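# Seat the rubber seal fully into the lid groove

## Task

Push the rubber seal down into the lid's groove so that it sits in the groove along its entire length, with no part left out.

## Robot and tools

Robot: two seven-joint arms, left_arm and right_arm, each ending in a parallel gripper. The left_arm fingers can fold. A part held in the outer quarter of each pad, near the fingertip, gets the full squeeze. Held deeper toward the palm, the fingers can wrap round it: a thin part may slip, a wide one may be squeezed harder than commanded. Pressing a fingertip straight into a surface folds it easily unless the fingers are fully closed, so a push may pass the surface with little sign of contact. The right_arm fingers are rigid. For pressing a seal, closed fingers or a held tool give a firmer contact.

Frame: the scene frame. Origin is level with the table top, midway between the nominal bases. +z is up, +x points out over the table, and left_arm is on the +y side (image sides do not match these names). The calibrated bases are at left_arm (+0.029, +0.447, +0.014) m and right_arm (-0.026, -0.441, +0.014) m, each turned slightly about z. The gripper's fingers point along its own +z and close along its own y. end_effector_position is the point between the closed pads. Fingertips reach about 33 mm past it at gaps up to 40 mm, and about 9 mm when fully open. Printed poses can be off by a few centimetres.

A row has 18 numbers, each in [-1, 1]. The first nine are left_arm: dx, dy, dz, rx, ry, rz, then gripper position, force_limit, speed. The last nine are right_arm in the same order. Every row must carry all 18, even if one arm stays still. dx..rz are offsets, not poses. They are measured along scene axes from the arm's Hand target at the start of the action or move, and 1.0 equals 0.6 m or 180 degrees. rx, ry, rz form one rotation vector about the Hand target's position. Six zeros re-command the current Hand target, and sending an offset again moves the arm further.

Gripper numbers are absolute settings. position: +1 is open (140 mm), about -0.8 is where the pads meet, and -1 closes until blocked. force_limit runs from about 14 N at -1 to 58 N at +1 for slow closes. Faster speeds grip much harder. speed: -1 is about 30 mm/s, 0 about 140 mm/s, +1 about 250 mm/s. Both start at +1. To keep a gripper as it is, resend its last three numbers, because 0 is itself a command.

execute_actions(actions, cameras): actions is a list of actions. Each action is up to 15 rows, one per 1/30 s control step. A short action holds its last row, and every row counts from the action's start pose. Images come back only when actions is empty or cameras names them ("all" or names from cam_high, cam_low, cam_left_wrist, cam_right_wrist).

move(target, speed, blend, blocking, cameras): drives each gripper straight toward target. target is one 18-number row or a list of up to 15 rows, all offsets from the same starting Hand targets. speed is in m/s, 0.002 to 2, default 0.25, either one value or one per target. blend is the corner radius in m. The total time is capped at 10 s. Moves do not avoid obstacles or the other arm. A faster move, or a target set further past the contact point, presses harder. The result ends with a move: line: done, off_target, moving, held or fault, plus limits such as paced (clipped) or held (steps withheld).

wait(seconds 0-10) lets time pass. stop brakes a running move. zoom_image(camera, region [x0,y0,x1,y1], at most 504x504 px) enlarges part of the newest image. clear_fault(arm) clears a torque or force fault that a result has reported. finished_scene(scene 1 or 2) ends the scene permanently, so call it only once the seal stays seated without the robot.

Results: end_effector_position (m) and quat_wxyz; Hand target, which is the last commanded pose after clipping and the base for the next offsets; joint positions, torques and external torques; Flange force on the gripper's x y z axes, which includes the weight of a held part; position_measured in counts (3 open, 139 is 60 mm, 200 is 20 mm, 230 pads meet). object_status: 0 moving, 1 blocked while opening, 2 blocked while closing (a grip), 3 reached the target or the pads met. Each step clips commands to 70 mm and 16 degrees from the measured pose, so the gripper may settle short. If it does, send the remaining distance as an offset. To grip harder while object_status reads 2, raise force_limit and change position slightly, e.g. -1 to -0.98.

Avoid the following. Contact torque at a joint limit (85 N m for large joints, 11 N m for the wrist and forearm roll) or 85 N of outside force causes a fault and stops the arm. Joint range or speed overruns also fault. Press the seal in firmly but gradually with slow moves, and watch Flange force. To end a push, command the Hand target back above the gripper. Keep the grippers from touching or squeezing each other. Do not drop parts, hit fixed things, or let anything fall off the table. Holding loads or straining at full reach heats motors; a MOTOR HOT line warns that a 30-60 s brake stop is coming. Loose parts may get small random nudges. Time spent thinking also counts.

Each tool is called after ">>>" by a JSON object that holds its "op" and its "data", one argument or row to a line.

## Session

>>> {"op": "execute_actions", "data": {
  "actions": []
}}

Scene clock: 0.00 s.
left_arm: end_effector_position=(+0.2803, -0.1217, +0.3238) position_measured=3 object_status=3 end_effector_quat_wxyz=(+0.039, +0.775, -0.626, +0.079) | right_arm: end_effector_position=(+0.2502, -0.2068, +0.2366) position_measured=3 object_status=3 end_effector_quat_wxyz=(-0.267, -0.371, +0.609, +0.649)
Joint positions: left_arm=[-1.105 0.019 -0.004 -1.865 0.002 2.06 -1.369] | right_arm=[0.187 0.493 -0.118 -2.028 0.787 1.082 0.226]
Joint velocities: within noise
Joint torques (N m): no reading
External joint torques (N m): no reading
Flange force (N): no reading
Hand target: left_arm +0.2803, -0.1217, +0.3238; +0.039, +0.775, -0.626, +0.079 | right_arm +0.2502, -0.2068, +0.2366; -0.267, -0.371, +0.609, +0.649
Tool commands: left_gripper/position=+1.0 left_gripper/force_limit=+1.0 left_gripper/speed=+1.0 right_gripper/position=+1.0 right_gripper/force_limit=+1.0 right_gripper/speed=+1.0

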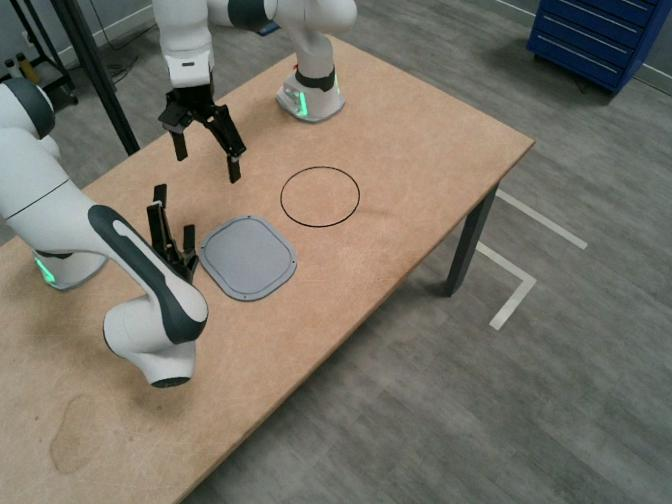

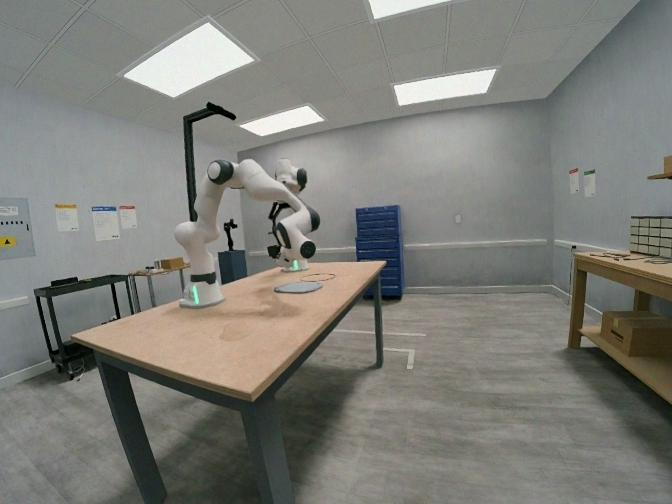

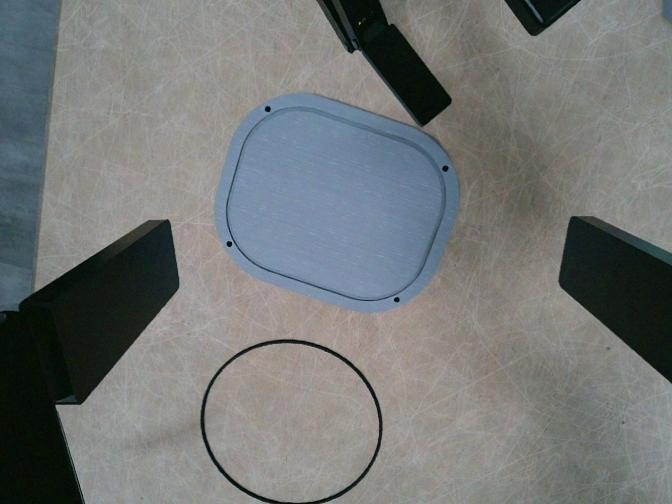

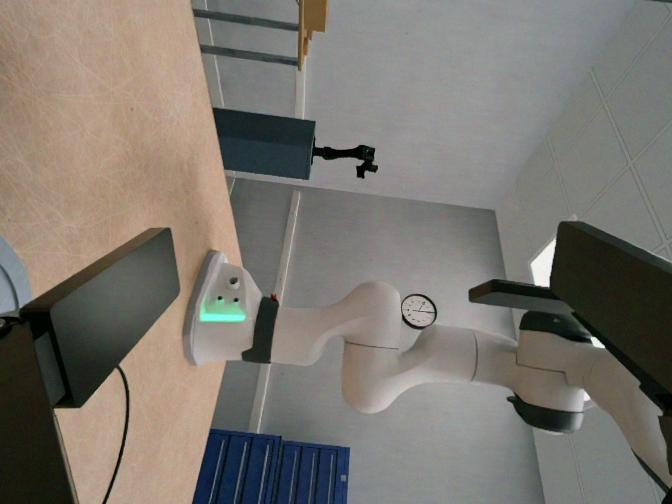

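>>> {"op": "zoom_image", "data": {
  "camera": "cam_left_wrist",
  "region": [180, 70, 500, 310]
}}

>>> {"op": "zoom_image", "data": {
  "camera": "cam_left_wrist",
  "region": [170, 310, 430, 504]
}}

>>> {"op": "zoom_image", "data": {
  "camera": "cam_high",
  "region": [180, 140, 400, 310]
}}

Scaled by 1.575 from the camera's 672x504 image, which has a finer 960x720 frame.

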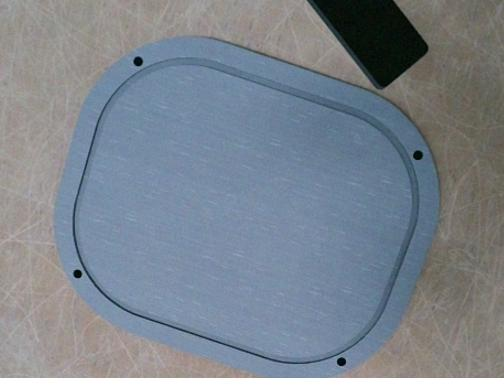

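Scaled by 1.938 from the camera's 672x504 image, which has a finer 960x720 frame.

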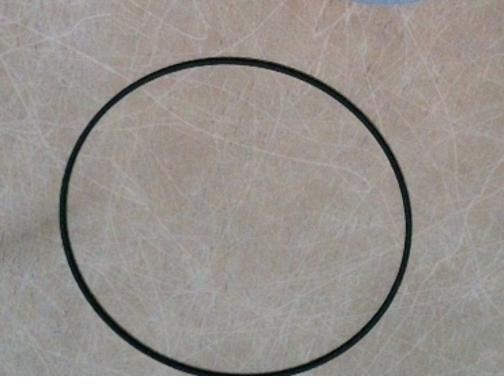

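Scaled by 2.291 from the camera's 672x504 image, which has a finer 960x720 frame.

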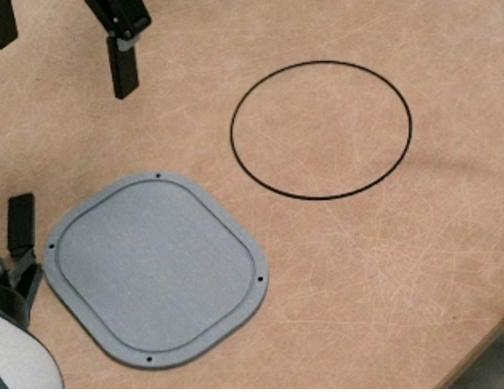

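>>> {"op": "move", "data": {
  "target": [
    [0.033,0.35,0.15,0.0508,0.0234,0,1,1,1,0,0,0,0,0,0,1,1,1],
    [0.033,0.35,0.15,0.0508,0.0234,0,1,1,1,-0.083,-0.24,0.275,-0.296,-0.403,0,1,1,1]
  ],
  "cameras": ["all"]
}}

Scene clock: 52.60 s.
left_arm: end_effector_position=(+0.3004, +0.0868, +0.4141) position_measured=3 object_status=3 end_effector_quat_wxyz=(+0.002, +0.780, -0.626, +0.002) | right_arm: end_effector_position=(+0.1997, -0.3498, +0.4016) position_measured=3 object_status=3 end_effector_quat_wxyz=(+0.002, -0.523, +0.852, -0.005)
Joint positions: left_arm=[-1.031 -0.34 0.126 -1.967 0.039 1.634 -1.178] | right_arm=[0.086 -1.012 0.185 -2.429 0.15 1.435 0.637]
Joint torques (N m): left_arm=[-0.11 -19.03 -1.26 25.33 1.15 2.48 0.34] | right_arm=[0.18 2.43 -4.21 22.55 0.48 2.81 0.07]
External joint torques (N m): left_arm=[-0.09 0.86 0.43 0.99 0.33 -0.18 0.34] | right_arm=[0.16 -0.4 0.83 0 -0.24 0.28 0.07]
Flange force (N): left_arm=[4.5 -3.4 -3.8] | right_arm=[-0.8 1.2 1.2]
Hand target: left_arm +0.3001, +0.0883, +0.4138; +0.001, +0.778, -0.628, +0.000 | right_arm +0.2004, -0.3508, +0.4016; +0.003, -0.520, +0.854, -0.008
Off the commanded pose: left_arm 0.002 m, 0 deg | right_arm 0.001 m, 0 deg.
move: done

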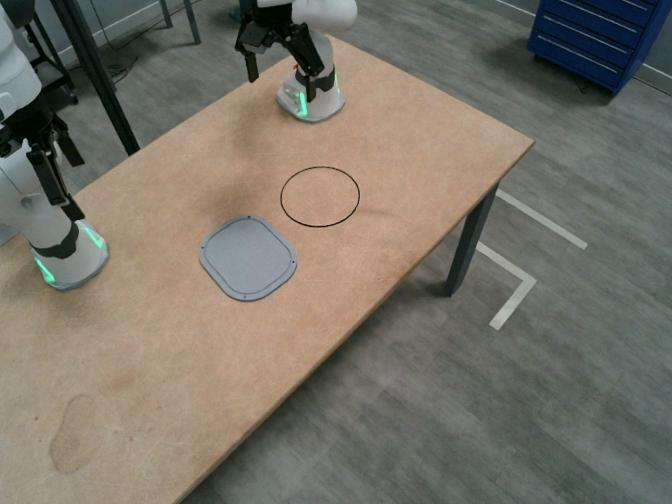

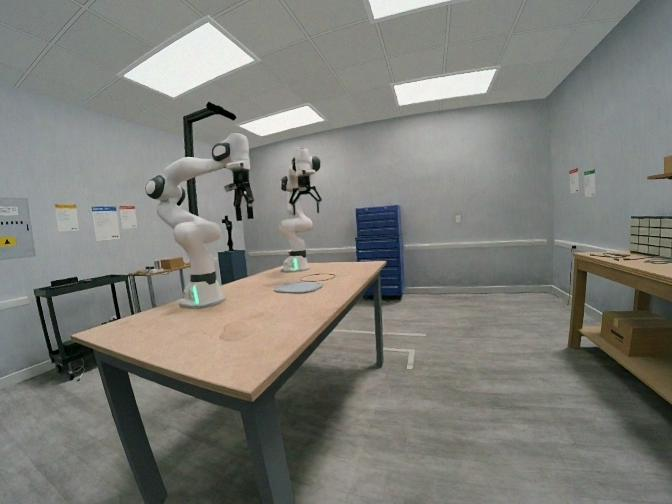

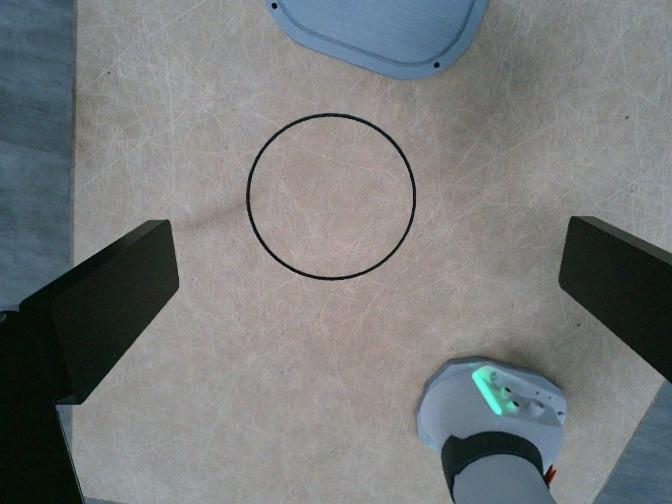

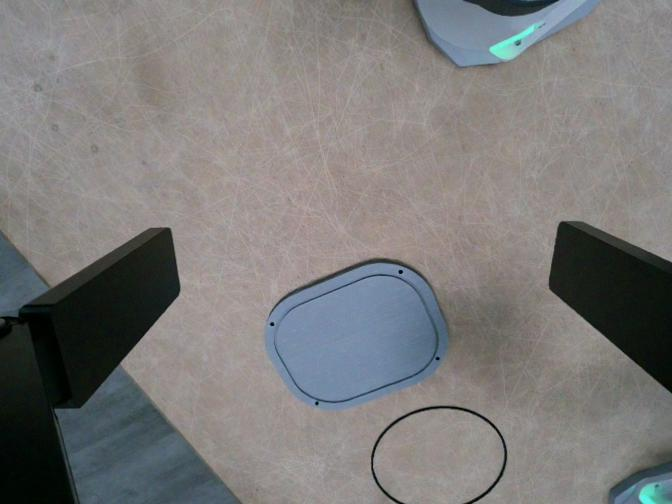

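>>> {"op": "move", "data": {
  "target": [0,-0.28,-0.2,0,0,0,1,1,1,0,0,0,0,0,0,1,1,1],
  "cameras": ["cam_left_wrist"]
}}

>>> {"op": "zoom_image", "data": {
  "camera": "cam_left_wrist",
  "region": [180, 20, 520, 275]
}}

Scene clock: 91.03 s.
left_arm: end_effector_position=(+0.2997, -0.0780, +0.2930) position_measured=3 object_status=3 end_effector_quat_wxyz=(-0.001, +0.776, -0.631, -0.002) | right_arm: end_effector_position=(+0.1999, -0.3504, +0.4016) position_measured=3 object_status=3 end_effector_quat_wxyz=(+0.002, -0.522, +0.853, -0.006)
Joint positions: left_arm=[-1.096 0.1 0.05 -1.789 -0.004 1.884 -1.297] | right_arm=[0.083 -1.012 0.187 -2.429 0.15 1.435 0.637]
Joint velocities: left_arm=[0 0 -0.001 -0.001 0.001 0 -0.007] | right_arm=[within noise]
Joint torques (N m): left_arm=[-0.15 -35.49 0.96 26.58 0.35 2.86 -0.09] | right_arm=[-0.44 2.56 -4.49 22.63 0.72 2.74 -0.05]
External joint torques (N m): left_arm=[-0.1 0.38 0.75 1.81 -0.45 0.24 -0.09] | right_arm=[-0.43 -0.25 0.61 0.15 0.01 0.23 -0.05]
Flange force (N): left_arm=[8.0 -2.6 -3.2] | right_arm=[-0.9 0.3 0.4]
Hand target: left_arm +0.3001, -0.0797, +0.2938; +0.001, +0.778, -0.628, +0.000 | right_arm +0.2004, -0.3508, +0.4016; +0.003, -0.520, +0.854, -0.008
Off the commanded pose: left_arm 0.002 m, 1 deg | right_arm 0.001 m, 0 deg.
move: done
Images, in order (width x height): cam_left_wrist 672x504.

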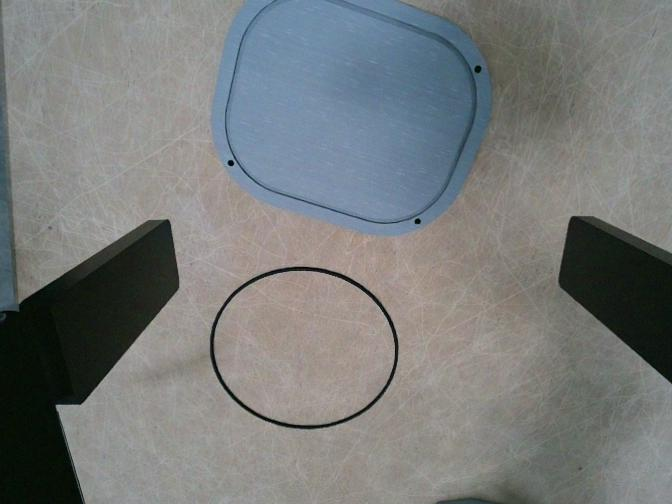

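Scaled by 1.482 from the camera's 672x504 image, which has a finer 960x720 frame.

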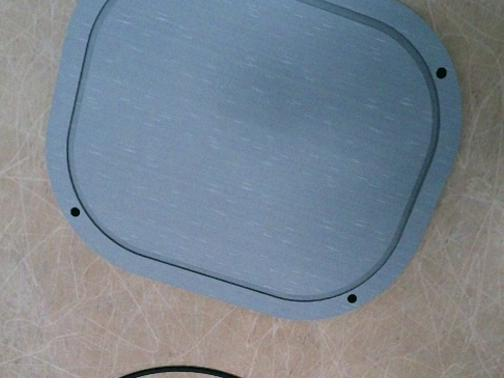

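>>> {"op": "move", "data": {
  "target": [0.0,-0.17,0,0,0,0,1,1,1,0,0,0,0,0,0,1,1,1],
  "cameras": ["cam_left_wrist","cam_high"]
}}

>>> {"op": "zoom_image", "data": {
  "camera": "cam_left_wrist",
  "region": [180, 120, 520, 375]
}}

>>> {"op": "zoom_image", "data": {
  "camera": "cam_left_wrist",
  "region": [200, 240, 360, 360]
}}

Scene clock: 106.20 s.
left_arm: end_effector_position=(+0.3010, -0.1823, +0.2945) position_measured=3 object_status=3 end_effector_quat_wxyz=(+0.000, +0.776, -0.631, +0.003) | right_arm: end_effector_position=(+0.1999, -0.3504, +0.4016) position_measured=3 object_status=3 end_effector_quat_wxyz=(+0.002, -0.522, +0.853, -0.006)
Joint positions: left_arm=[-1.138 0.417 0.027 -1.341 -0.01 1.763 -1.363] | right_arm=[0.083 -1.012 0.187 -2.429 0.15 1.435 0.637]
Joint velocities: left_arm=[-0.001 0.001 0.001 0 -0.001 -0.003 -0.005] | right_arm=[within noise]
Joint torques (N m): left_arm=[-0.11 -44.9 1.66 26.35 0.26 2.5 -0.14] | right_arm=[-0.37 2.55 -4.47 22.57 0.73 2.75 -0.07]
External joint torques (N m): left_arm=[-0.12 1.12 0.94 1.52 -0.59 -0.16 -0.14] | right_arm=[-0.37 -0.19 0.61 0.02 0.02 0.22 -0.07]
Flange force (N): left_arm=[13.7 -3.0 -4.6] | right_arm=[-0.8 0.3 0.7]
Hand target: left_arm +0.3001, -0.1817, +0.2938; +0.001, +0.778, -0.628, +0.000 | right_arm +0.2004, -0.3508, +0.4016; +0.003, -0.520, +0.854, -0.008
Off the commanded pose: left_arm 0.001 m, 0 deg | right_arm 0.001 m, 0 deg.
move: done
Images, in order (width x height): cam_high 672x504, cam_left_wrist 672x504.

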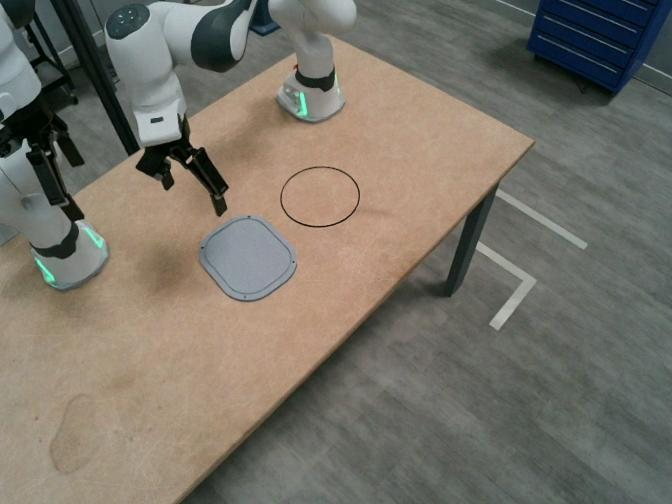

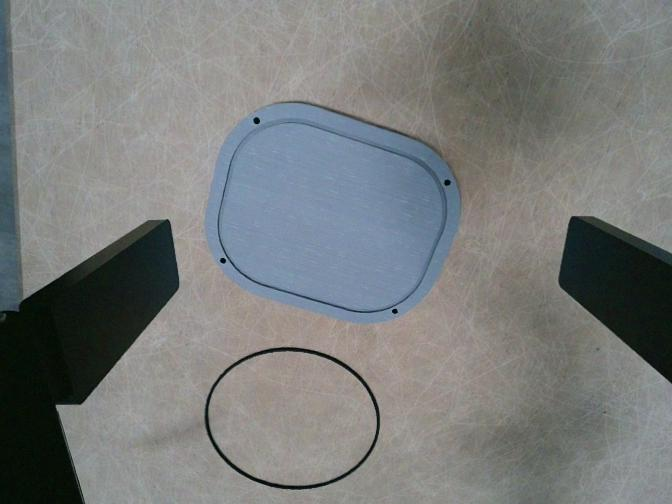

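Scaled by 1.482 from the camera's 672x504 image, which has a finer 960x720 frame.

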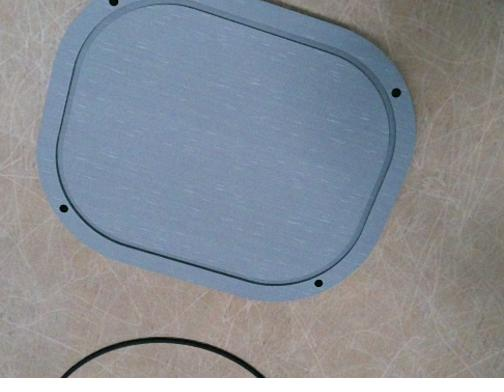

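Scaled by 3.150 from the camera's 672x504 image, which has a finer 960x720 frame.

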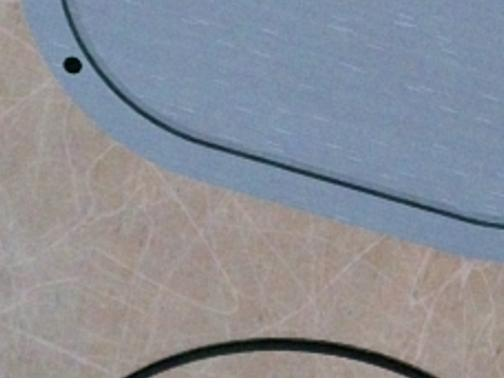

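>>> {"op": "move", "data": {
  "target": [
    [0.01,0.78,0.0,0,0,-0.568,-1,-1,-1,0,0,0,0,0,0.652,-1,-1,-1],
    [0.01,0.78,-0.2,0,0,-0.568,-1,-1,-1,0.176,0.62,-0.36,0,0,0.652,-1,-1,-1]
  ],
  "cameras": ["all"]
}}

Scene clock: 160.87 s.
left_arm: end_effector_position=(+0.3054, +0.2863, +0.1743) position_measured=230 object_status=3 end_effector_quat_wxyz=(-0.002, +0.003, +1.000, +0.000) | right_arm: end_effector_position=(+0.3063, +0.0210, +0.1855) position_measured=230 object_status=3 end_effector_quat_wxyz=(-0.009, +1.000, -0.002, +0.002)
Joint positions: left_arm=[-1.198 -0.848 0.73 -2.811 0.589 2.03 0.577] | right_arm=[1.936 0.175 -0.982 -2.074 0.186 2.181 -0.751]
Joint velocities: left_arm=[within noise] | right_arm=[0 -0.001 -0.002 0 0 0 -0.005]
Joint torques (N m): left_arm=[0.28 1.45 -11.38 21.51 0.91 2.77 -0.15] | right_arm=[-0.38 -22.74 -3.79 24.2 0.88 2.33 -0.39]
External joint torques (N m): left_arm=[0.27 1.54 -0.21 0.69 0.25 0.26 -0.15] | right_arm=[-0.35 0.59 0.82 0.69 0.22 -0.34 -0.39]
Flange force (N): left_arm=[-5.4 -4.5 2.3] | right_arm=[6.4 -7.4 1.7]
Hand target: left_arm +0.3061, +0.2863, +0.1738; +0.000, +0.001, +1.000, +0.000 | right_arm +0.3060, +0.0212, +0.1856; -0.008, +1.000, +0.000, +0.001
Off the commanded pose: left_arm 0.001 m, 0 deg | right_arm 0.000 m, 0 deg.
move: done

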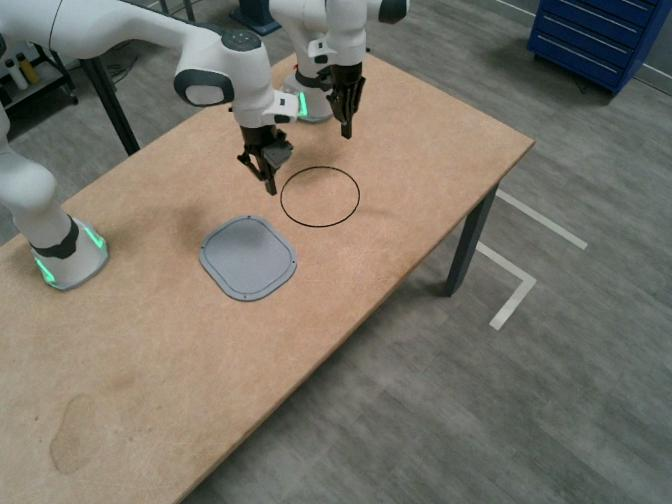

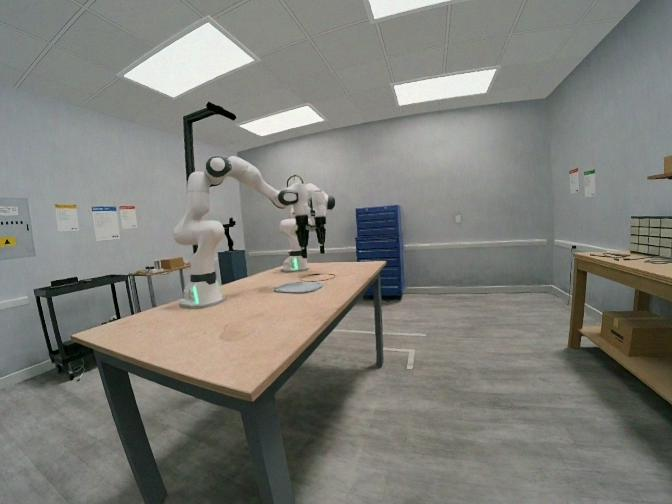

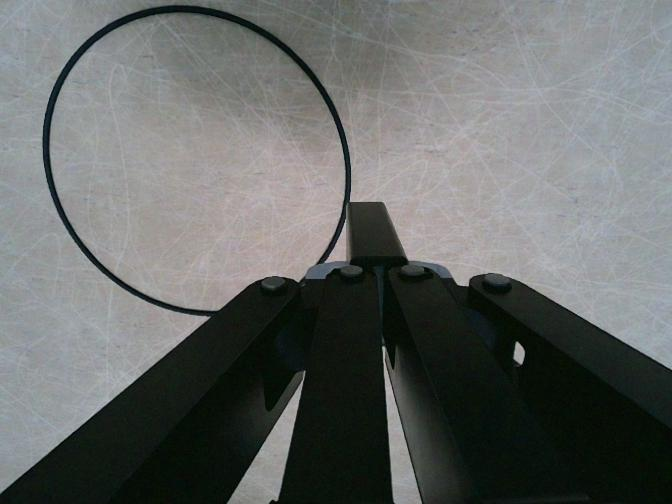

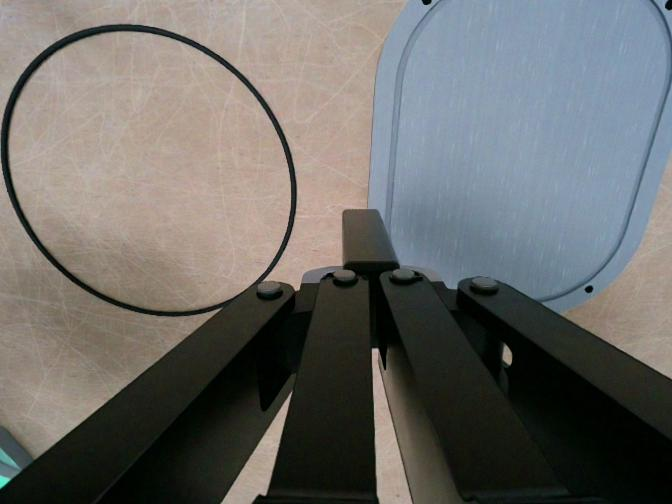

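>>> {"op": "move", "data": {
  "target": [-0.007,-0.06,-0.18,0,0,0,-1,-1,-1,-0.007,0.13,-0.2,0,0,0,-1,-1,-1],
  "cameras": ["cam_left_wrist","cam_right_wrist"]
}}

Scene clock: 189.07 s.
left_arm: end_effector_position=(+0.3011, +0.2516, +0.0655) position_measured=230 object_status=3 end_effector_quat_wxyz=(-0.001, +0.004, +1.000, +0.002) | right_arm: end_effector_position=(+0.3008, +0.0972, +0.0638) position_measured=230 object_status=3 end_effector_quat_wxyz=(-0.006, +1.000, -0.003, +0.000)
Joint positions: left_arm=[-1.389 -0.467 0.958 -2.882 0.655 2.488 0.498] | right_arm=[1.729 0.577 -0.726 -1.896 0.511 2.292 -0.867]
Joint velocities: left_arm=[0.001 0.001 0 0 0 0.004 -0.003] | right_arm=[within noise]
Joint torques (N m): left_arm=[-0.54 -3.51 -7.36 18.67 -0.13 2.87 -0.09] | right_arm=[-0.41 -39.37 -11.27 21.38 0.57 2.93 -0.46]
External joint torques (N m): left_arm=[-0.6 1.33 0.28 1.38 -0.57 0.38 -0.1] | right_arm=[-0.35 -0.05 0.56 0.7 -0.04 0.27 -0.46]
Flange force (N): left_arm=[-9.0 -9.4 8.5] | right_arm=[2.8 -2.3 1.6]
Hand target: left_arm +0.3019, +0.2503, +0.0658; +0.000, +0.001, +1.000, +0.000 | right_arm +0.3018, +0.0992, +0.0656; -0.008, +1.000, +0.000, +0.001
Off the commanded pose: left_arm 0.002 m, 0 deg | right_arm 0.003 m, 0 deg.
move: done
Images, in order (width x height): cam_left_wrist 672x504, cam_right_wrist 672x504.

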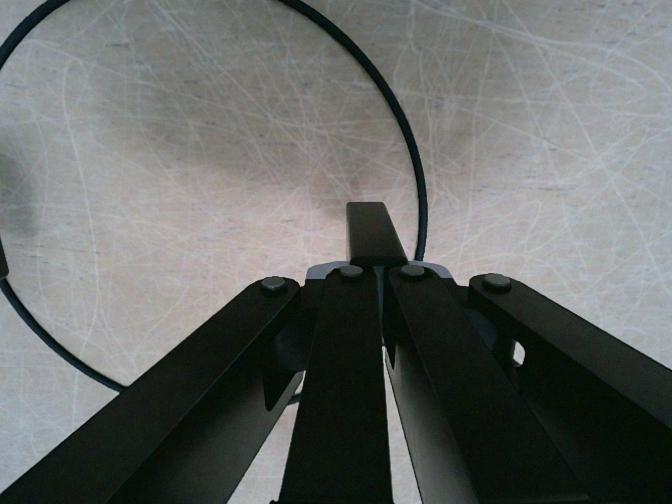

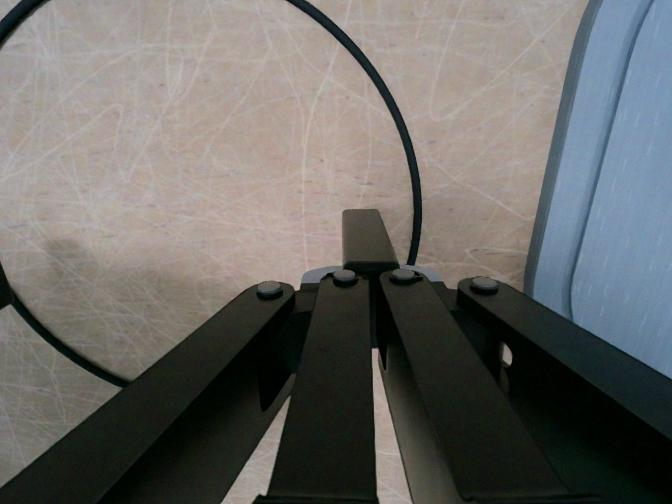

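>>> {"op": "move", "data": {
  "target": [-0.0,-0.0,-0.06,0,0,0,-1,-1,-1,0,0,-0.06,0,0,0,-1,-1,-1],
  "speed": 0.03,
  "cameras": ["cam_left_wrist","cam_right_wrist"]
}}

Scene clock: 193.17 s.
left_arm: end_effector_position=(+0.3005, +0.2545, +0.0319) position_measured=230 object_status=3 end_effector_quat_wxyz=(-0.003, -0.003, +1.000, +0.007) | right_arm: end_effector_position=(+0.3005, +0.0984, +0.0318) position_measured=230 object_status=3 end_effector_quat_wxyz=(-0.007, +1.000, -0.002, -0.001)
Joint positions: left_arm=[-1.498 -0.32 1.081 -2.891 0.634 2.638 0.504] | right_arm=[1.685 0.627 -0.668 -1.896 0.545 2.347 -0.888]
Joint torques (N m): left_arm=[-0.54 -3.52 -5.55 16.14 0.42 3.18 0.1] | right_arm=[-0.85 -37.17 -10.14 19.83 1.03 3.99 -0.45]
External joint torques (N m): left_arm=[-0.53 1.87 0.23 0.47 0.08 0.71 0.1] | right_arm=[-1 3.78 1.57 -0.21 0.46 1.34 -0.45]
External joint torques when the fault began: left_arm=[-2.07 6.57 2.03 -1.29 0.06 3.88 0.28]
Flange force (N): left_arm=[-7.7 -7.8 16.3] | right_arm=[6.4 -6.1 12.7]
Flange force when the fault began (N): left_arm=[-25.9 -26.6 71.5]
Hand target: left_arm +0.3005, +0.2545, +0.0319; -0.003, -0.003, +1.000, +0.007 (not the last commanded pose) | right_arm +0.3018, +0.0992, +0.0296; -0.008, +1.000, +0.000, +0.001
Tool commands: left_gripper/position=-1.0 left_gripper/force_limit=-1.0 left_gripper/speed=-1.0 right_gripper/position=-1.0 right_gripper/force_limit=-1.0 right_gripper/speed=-1.0
Off the commanded pose: left_arm 0.005 m, 1 deg | right_arm 0.003 m, 0 deg.
FORCE FAULT: contact force on the left arm reached its limit, and that arm stopped. The contact can be on any part of that arm, not only on its tool. That arm's remaining commands of this call were not run. That arm is still stopped at the end of this call. While its stop runs, that arm takes no new command, but execute_actions still moves its gripper.
CLEAR FAULT: the left arm stays stopped (Reflex) until you call clear_fault(arm="left_arm").
move: fault (left_arm)
Images, in order (width x height): cam_left_wrist 672x504, cam_right_wrist 672x504.

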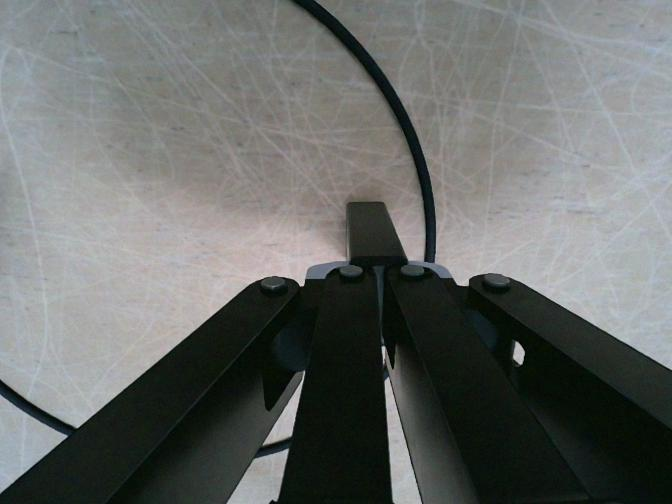

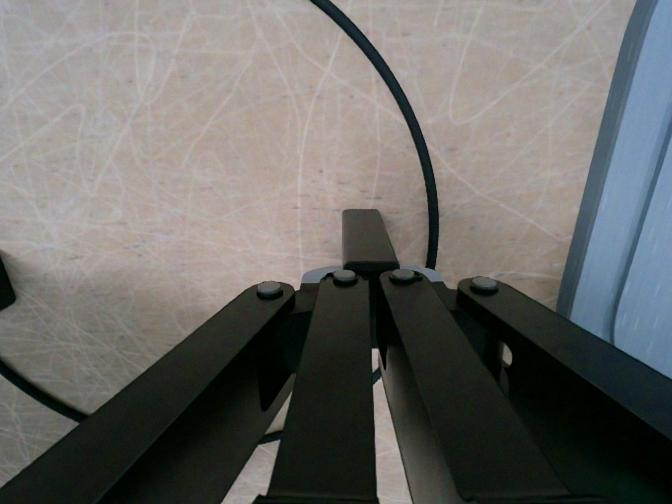

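>>> {"op": "clear_fault", "data": {
  "arm": "left_arm"
}}

>>> {"op": "move", "data": {
  "target": [
    [0,0,0.047,0,0,0,-1,-1,-1,0,0,0.05,0,0,0,-1,-1,-1],
    [0.0,0.042,0.047,0.002,0.002,0.004,-0.45,-1,0,-0.003,-0.047,0.05,0,0,0,-0.45,-1,0]
  ],
  "speed": 0.1,
  "cameras": ["cam_left_wrist","cam_right_wrist"]
}}

Scene clock: 201.77 s.
left_arm: end_effector_position=(+0.3005, +0.2545, +0.0319) position_measured=230 object_status=3 end_effector_quat_wxyz=(-0.003, -0.003, +1.000, +0.007) | right_arm: end_effector_position=(+0.3005, +0.0984, +0.0318) position_measured=230 object_status=3 end_effector_quat_wxyz=(-0.007, +1.000, -0.002, -0.001)
Joint positions: left_arm=[-1.498 -0.32 1.081 -2.891 0.634 2.638 0.504] | right_arm=[1.685 0.627 -0.668 -1.896 0.545 2.347 -0.889]
Joint torques (N m): left_arm=[-0.54 -3.5 -5.52 16.09 0.41 3.17 0.05] | right_arm=[-0.93 -37.36 -10.18 20.08 1.04 4.08 -0.43]
External joint torques (N m): left_arm=[-0.55 1.95 0.26 0.33 0.07 0.68 0.05] | right_arm=[-0.75 3.56 1.79 0.11 0.46 1.41 -0.43]
Flange force (N): left_arm=[-7.5 -7.8 16.7] | right_arm=[6.2 -6.7 12.5]
Hand target: left_arm +0.3005, +0.2545, +0.0319; -0.003, -0.003, +1.000, +0.007 (not the last commanded pose) | right_arm +0.3018, +0.0992, +0.0296; -0.008, +1.000, +0.000, +0.001
Tool commands: left_gripper/position=-1.0 left_gripper/force_limit=-1.0 left_gripper/speed=-1.0 right_gripper/position=-1.0 right_gripper/force_limit=-1.0 right_gripper/speed=-1.0
Off the commanded pose: left_arm 0.005 m, 1 deg | right_arm 0.003 m, 0 deg.
FORCE FAULT, CONTINUED: the left arm's stop, for the force fault that an earlier result reported, is over. The call counts as one of the actions that you can send in this scene. That arm's target is now where it stood when the stop ended, not its last command. That arm accepts commands again.
CLEAR FAULT: your call cleared the left arm's force fault. If the contact force or a joint's load stays at its limit, that arm stops again.

Scene clock: 204.27 s.
left_arm: end_effector_position=(+0.3011, +0.2788, +0.0601) position_measured=186 object_status=0 end_effector_quat_wxyz=(-0.006, -0.013, +1.000, +0.009) | right_arm: end_effector_position=(+0.2999, +0.0706, +0.0587) position_measured=186 object_status=0 end_effector_quat_wxyz=(-0.008, +1.000, -0.004, +0.000)
Joint positions: left_arm=[-1.316 -0.494 0.968 -2.91 0.696 2.469 0.503] | right_arm=[1.741 0.522 -0.736 -1.997 0.501 2.348 -0.891]
Joint torques (N m): left_arm=[0.21 -4.09 -8.43 17.41 0.87 2.28 0.29] | right_arm=[0.47 -37.25 -10.75 20.37 0.23 2.95 -0.28]
External joint torques (N m): left_arm=[0.17 0.08 -0.57 0.49 0.42 -0.18 0.29] | right_arm=[0.5 -0.41 0.11 0.01 -0.35 0.29 -0.28]
Flange force (N): left_arm=[0.4 1.4 -2.5] | right_arm=[-1.7 2.0 -1.0]
Hand target: left_arm +0.3005, +0.2797, +0.0601; -0.006, -0.009, +1.000, +0.010 | right_arm +0.3000, +0.0710, +0.0596; -0.008, +1.000, +0.000, +0.001
Off the commanded pose: left_arm 0.001 m, 0 deg | right_arm 0.001 m, 0 deg.
move: done
Images, in order (width x height): cam_left_wrist 672x504, cam_right_wrist 672x504.

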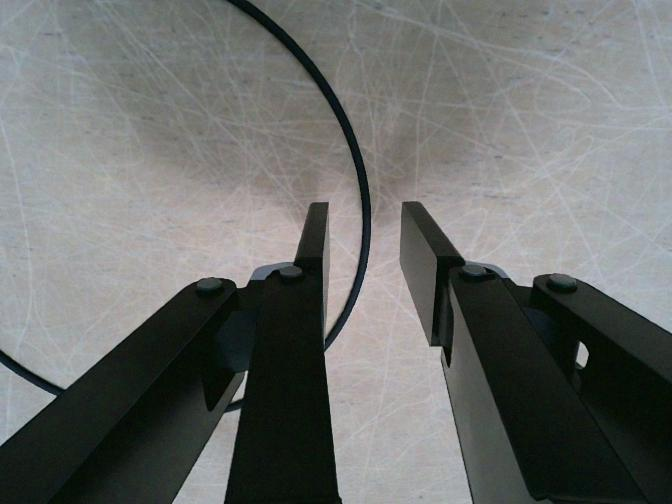

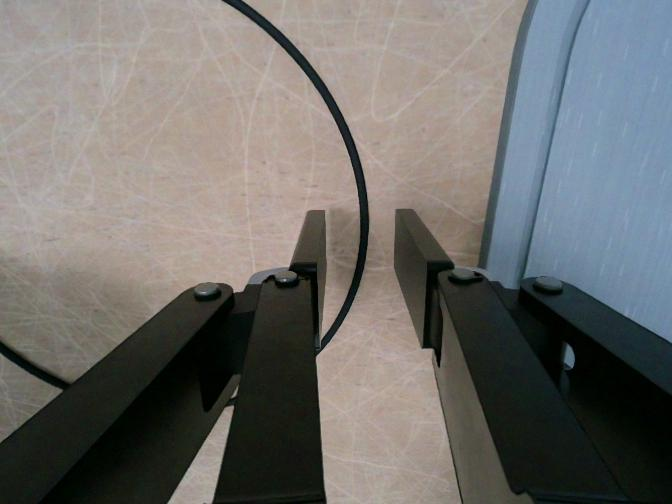

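>>> {"op": "move", "data": {
  "target": [0,0,-0.0402,0,0,0,-0.45,-1,0,0,0,-0.0418,0,0,0,-0.45,-1,0],
  "speed": 0.03,
  "cameras": ["cam_left_wrist","cam_right_wrist"]
}}

Scene clock: 210.17 s.
left_arm: end_effector_position=(+0.2998, +0.2804, +0.0361) position_measured=186 object_status=3 end_effector_quat_wxyz=(-0.008, -0.013, +1.000, +0.011) | right_arm: end_effector_position=(+0.2994, +0.0712, +0.0351) position_measured=186 object_status=3 end_effector_quat_wxyz=(-0.008, +1.000, -0.001, +0.001)
Joint positions: left_arm=[-1.384 -0.39 1.052 -2.918 0.699 2.58 0.507] | right_arm=[1.704 0.56 -0.688 -1.998 0.527 2.392 -0.911]
Joint velocities: left_arm=[-0.002 0.001 0.001 0 0.001 0.005 0.001] | right_arm=[-0.002 0 0.001 -0.001 0 0.003 0]
Joint torques (N m): left_arm=[-0.92 -3.19 -6.29 16.6 0.67 2.76 0.3] | right_arm=[-0.38 -38.07 -10.18 20.03 0.52 2.91 -0.41]
External joint torques (N m): left_arm=[-0.92 1.44 0.36 0.91 0.29 0.31 0.3] | right_arm=[-0.37 0.14 0.74 0.26 -0.04 0.25 -0.41]
Flange force (N): left_arm=[-9.2 -7.7 12.6] | right_arm=[2.1 -1.1 2.5]
Hand target: left_arm +0.3005, +0.2797, +0.0359; -0.006, -0.009, +1.000, +0.010 | right_arm +0.3000, +0.0710, +0.0345; -0.008, +1.000, +0.000, +0.001
Off the commanded pose: left_arm 0.001 m, 0 deg | right_arm 0.001 m, 0 deg.
move: done
Images, in order (width x height): cam_left_wrist 672x504, cam_right_wrist 672x504.

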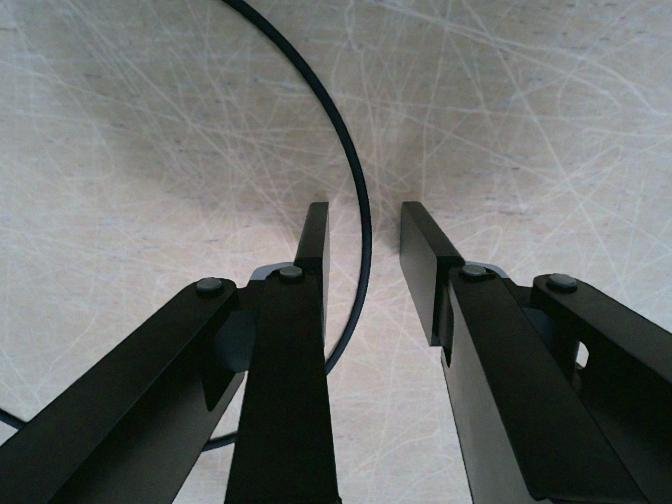

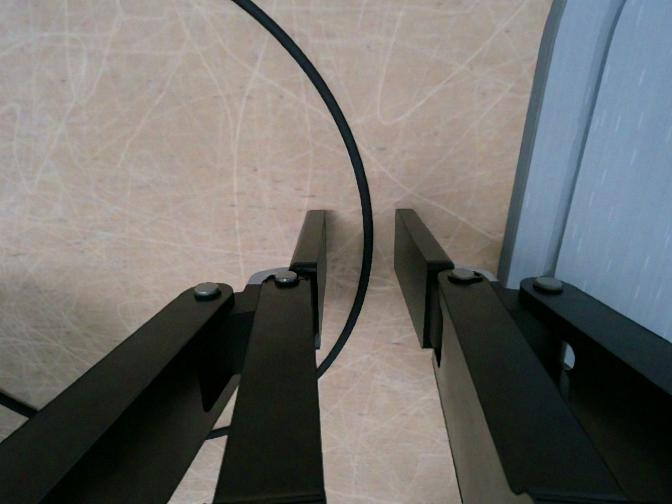

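>>> {"op": "move", "data": {
  "target": [0,0,0,0,0,0,-1,-0.1,-1,0,0,0,0,0,0,-1,-0.1,-1]
}}

>>> {"op": "wait", "data": {
  "seconds": 1.5,
  "cameras": ["cam_left_wrist","cam_right_wrist"]
}}

Scene clock: 214.60 s.
left_arm: end_effector_position=(+0.2998, +0.2802, +0.0360) position_measured=231 object_status=0 end_effector_quat_wxyz=(-0.008, -0.013, +1.000, +0.010) | right_arm: end_effector_position=(+0.2994, +0.0717, +0.0359) position_measured=231 object_status=0 end_effector_quat_wxyz=(-0.009, +1.000, -0.002, +0.000)
Joint positions: left_arm=[-1.385 -0.39 1.053 -2.918 0.699 2.581 0.507] | right_arm=[1.703 0.557 -0.687 -1.998 0.527 2.392 -0.911]
Joint torques (N m): left_arm=[-0.56 -3.47 -6.19 16.55 0.83 2.69 0.26] | right_arm=[-0.65 -35.93 -10.17 18.71 0.42 3.06 -0.34]
External joint torques (N m): left_arm=[-0.58 1.17 0.44 0.93 0.45 0.25 0.25] | right_arm=[-0.55 2.32 0.79 -1.12 -0.14 0.39 -0.34]
Flange force (N): left_arm=[-7.4 -5.2 9.9] | right_arm=[2.2 -0.7 6.7]
Hand target: left_arm +0.3005, +0.2797, +0.0359; -0.006, -0.009, +1.000, +0.010 | right_arm +0.3000, +0.0710, +0.0345; -0.008, +1.000, +0.000, +0.001
Off the commanded pose: left_arm 0.001 m, 0 deg | right_arm 0.002 m, 0 deg.
move: done

Scene clock: 216.10 s.
left_arm: end_effector_position=(+0.2998, +0.2802, +0.0360) position_measured=231 object_status=3 end_effector_quat_wxyz=(-0.008, -0.013, +1.000, +0.010) | right_arm: end_effector_position=(+0.2994, +0.0717, +0.0359) position_measured=231 object_status=3 end_effector_quat_wxyz=(-0.009, +1.000, -0.002, +0.000)
Joint positions: left_arm=[-1.385 -0.39 1.053 -2.918 0.699 2.581 0.507] | right_arm=[1.703 0.557 -0.687 -1.998 0.527 2.392 -0.911]
Joint torques (N m): left_arm=[-0.58 -3.43 -6.28 16.62 0.83 2.7 0.26] | right_arm=[-0.67 -35.94 -10.17 18.69 0.41 3.06 -0.29]
External joint torques (N m): left_arm=[-0.57 1.21 0.38 0.95 0.45 0.25 0.26] | right_arm=[-0.81 2.2 0.56 -1.09 -0.14 0.41 -0.29]
Flange force (N): left_arm=[-7.4 -5.3 9.9] | right_arm=[2.5 -0.6 6.4]
Hand target: left_arm +0.3005, +0.2797, +0.0359; -0.006, -0.009, +1.000, +0.010 | right_arm +0.3000, +0.0710, +0.0345; -0.008, +1.000, +0.000, +0.001
Tool commands: left_gripper/position=-1.0 left_gripper/force_limit=-0.1 left_gripper/speed=-1.0 right_gripper/position=-1.0 right_gripper/force_limit=-0.1 right_gripper/speed=-1.0
Off the commanded pose: left_arm 0.001 m, 0 deg | right_arm 0.002 m, 0 deg.
wait: 1.50 s; at rest by 0.17 s
Images, in order (width x height): cam_left_wrist 672x504, cam_right_wrist 672x504.

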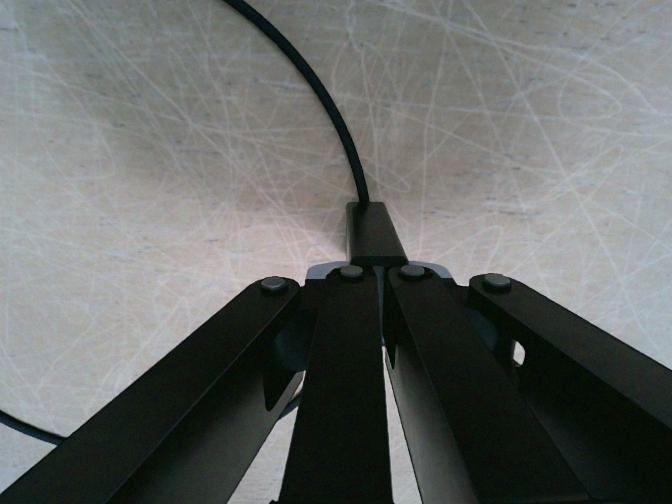

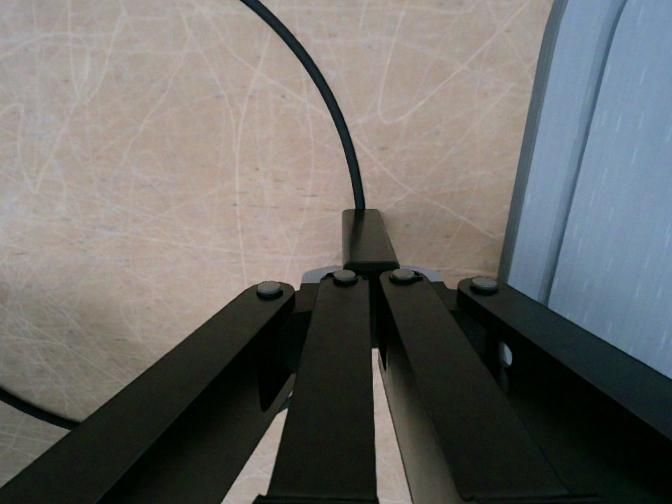

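>>> {"op": "move", "data": {
  "target": [0,0,0.08,0,0,0,-1,-0.1,-1,0,0,0.08,0,0,0,-1,-0.1,-1],
  "cameras": ["cam_left_wrist","cam_right_wrist","cam_high"],
  "speed": 0.05
}}

Scene clock: 221.13 s.
left_arm: end_effector_position=(+0.3008, +0.2792, +0.0835) position_measured=231 object_status=3 end_effector_quat_wxyz=(-0.005, -0.009, +1.000, +0.010) | right_arm: end_effector_position=(+0.3004, +0.0707, +0.0818) position_measured=231 object_status=3 end_effector_quat_wxyz=(-0.009, +1.000, +0.003, +0.001)
Joint positions: left_arm=[-1.277 -0.588 0.905 -2.899 0.686 2.36 0.507] | right_arm=[1.766 0.479 -0.769 -1.996 0.461 2.316 -0.879]
Joint velocities: left_arm=[0 0 0 0 0 -0.003 0.001] | right_arm=[within noise]
Joint torques (N m): left_arm=[0.11 -3.26 -9.33 18.88 0.03 2.28 0.2] | right_arm=[0.49 -35.36 -10.68 21.51 0.57 2.42 0.15]
External joint torques (N m): left_arm=[0.14 0.04 -0.39 0.99 -0.48 -0.18 0.19] | right_arm=[0.35 0.1 -0.47 0.56 -0.03 -0.23 0.15]
Flange force (N): left_arm=[-2.0 -1.5 -2.8] | right_arm=[0.3 -1.8 -1.6]
Hand target: left_arm +0.3005, +0.2797, +0.0839; -0.006, -0.009, +1.000, +0.010 | right_arm +0.3000, +0.0710, +0.0825; -0.008, +1.000, +0.000, +0.001
Off the commanded pose: left_arm 0.001 m, 0 deg | right_arm 0.001 m, 0 deg.
move: done
Images, in order (width x height): cam_high 672x504, cam_left_wrist 672x504, cam_right_wrist 672x504.

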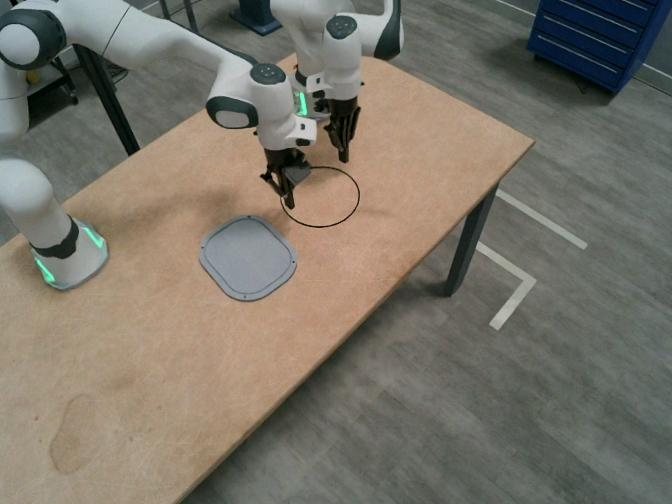

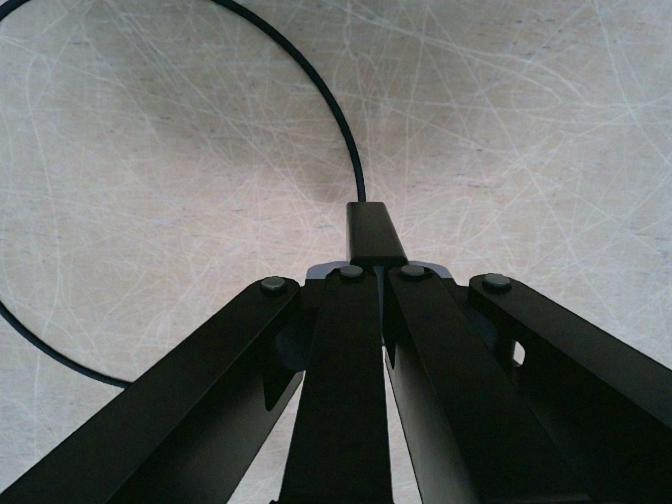

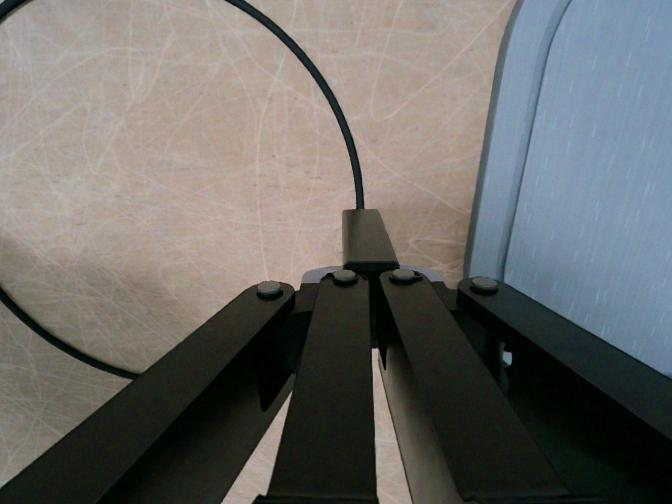

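>>> {"op": "move", "data": {
  "target": [0.015,-0.485,0.03,0,0,0,-1,-0.1,-1,0.0,-0.435,0.03,0,0,0,-1,-0.1,-1],
  "cameras": ["cam_left_wrist","cam_right_wrist","cam_high"],
  "speed": 0.12
}}

>>> {"op": "zoom_image", "data": {
  "camera": "cam_high",
  "region": [160, 140, 360, 310]
}}

Scene clock: 231.43 s.
left_arm: end_effector_position=(+0.3100, -0.0117, +0.1023) position_measured=231 object_status=3 end_effector_quat_wxyz=(-0.005, -0.012, +1.000, +0.009) | right_arm: end_effector_position=(+0.3010, -0.1889, +0.1010) position_measured=231 object_status=3 end_effector_quat_wxyz=(-0.010, +1.000, +0.003, +0.002)
Joint positions: left_arm=[-1.802 0.246 0.838 -2.215 -0.254 2.344 0.705] | right_arm=[1.6 -0.311 -0.955 -2.665 -0.384 2.46 -0.648]
Joint velocities: left_arm=[0 0 0.001 -0.002 0.001 0 0.006] | right_arm=[within noise]
Joint torques (N m): left_arm=[0.31 -24.54 5.62 22.65 -0.05 2.18 0.29] | right_arm=[-0.45 -9.44 6.87 19.35 0.35 2.35 0.06]
External joint torques (N m): left_arm=[0.32 0.89 -0.11 1.77 -0.58 -0.25 0.29] | right_arm=[-0.51 0.31 0.87 -0.08 -0.15 -0.31 0.06]
Flange force (N): left_arm=[-7.6 -10.7 3.0] | right_arm=[-3.3 1.8 -3.4]
Hand target: left_arm +0.3095, -0.0113, +0.1019; -0.006, -0.009, +1.000, +0.010 | right_arm +0.3000, -0.1900, +0.1005; -0.008, +1.000, +0.000, +0.001
Off the commanded pose: left_arm 0.001 m, 0 deg | right_arm 0.002 m, 0 deg.
move: done
Images, in order (width x height): cam_high 672x504, cam_left_wrist 672x504, cam_right_wrist 672x504.

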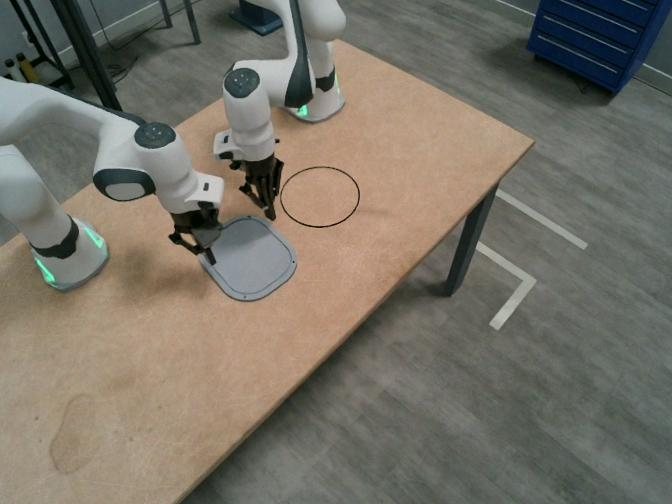

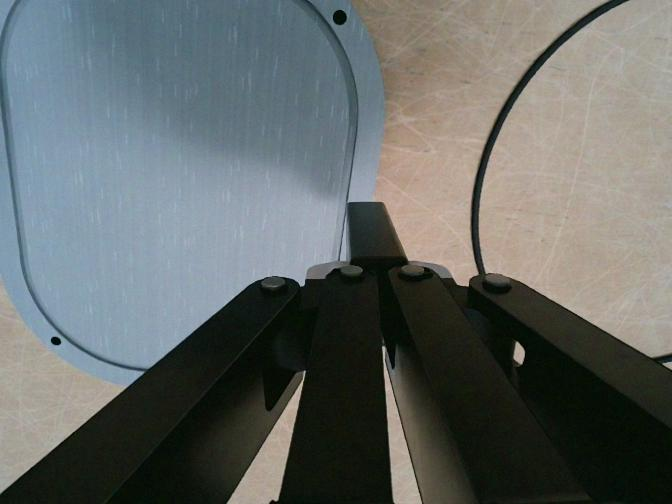

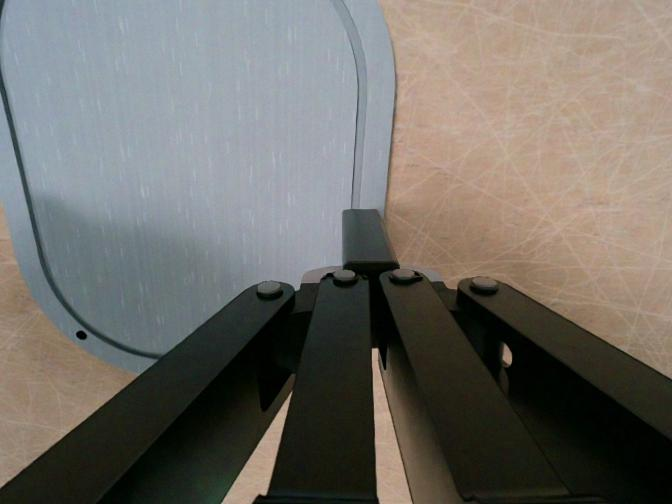

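Scaled by 2.520 from the camera's 672x504 image, which has a finer 960x720 frame.

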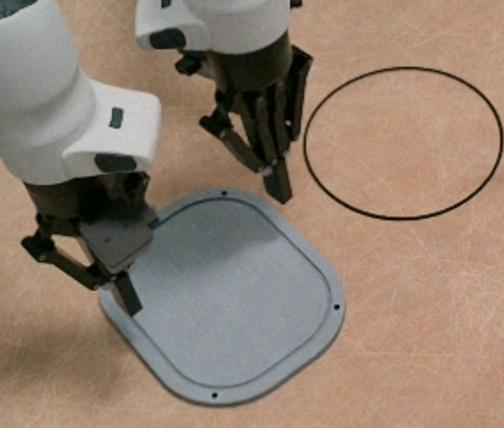

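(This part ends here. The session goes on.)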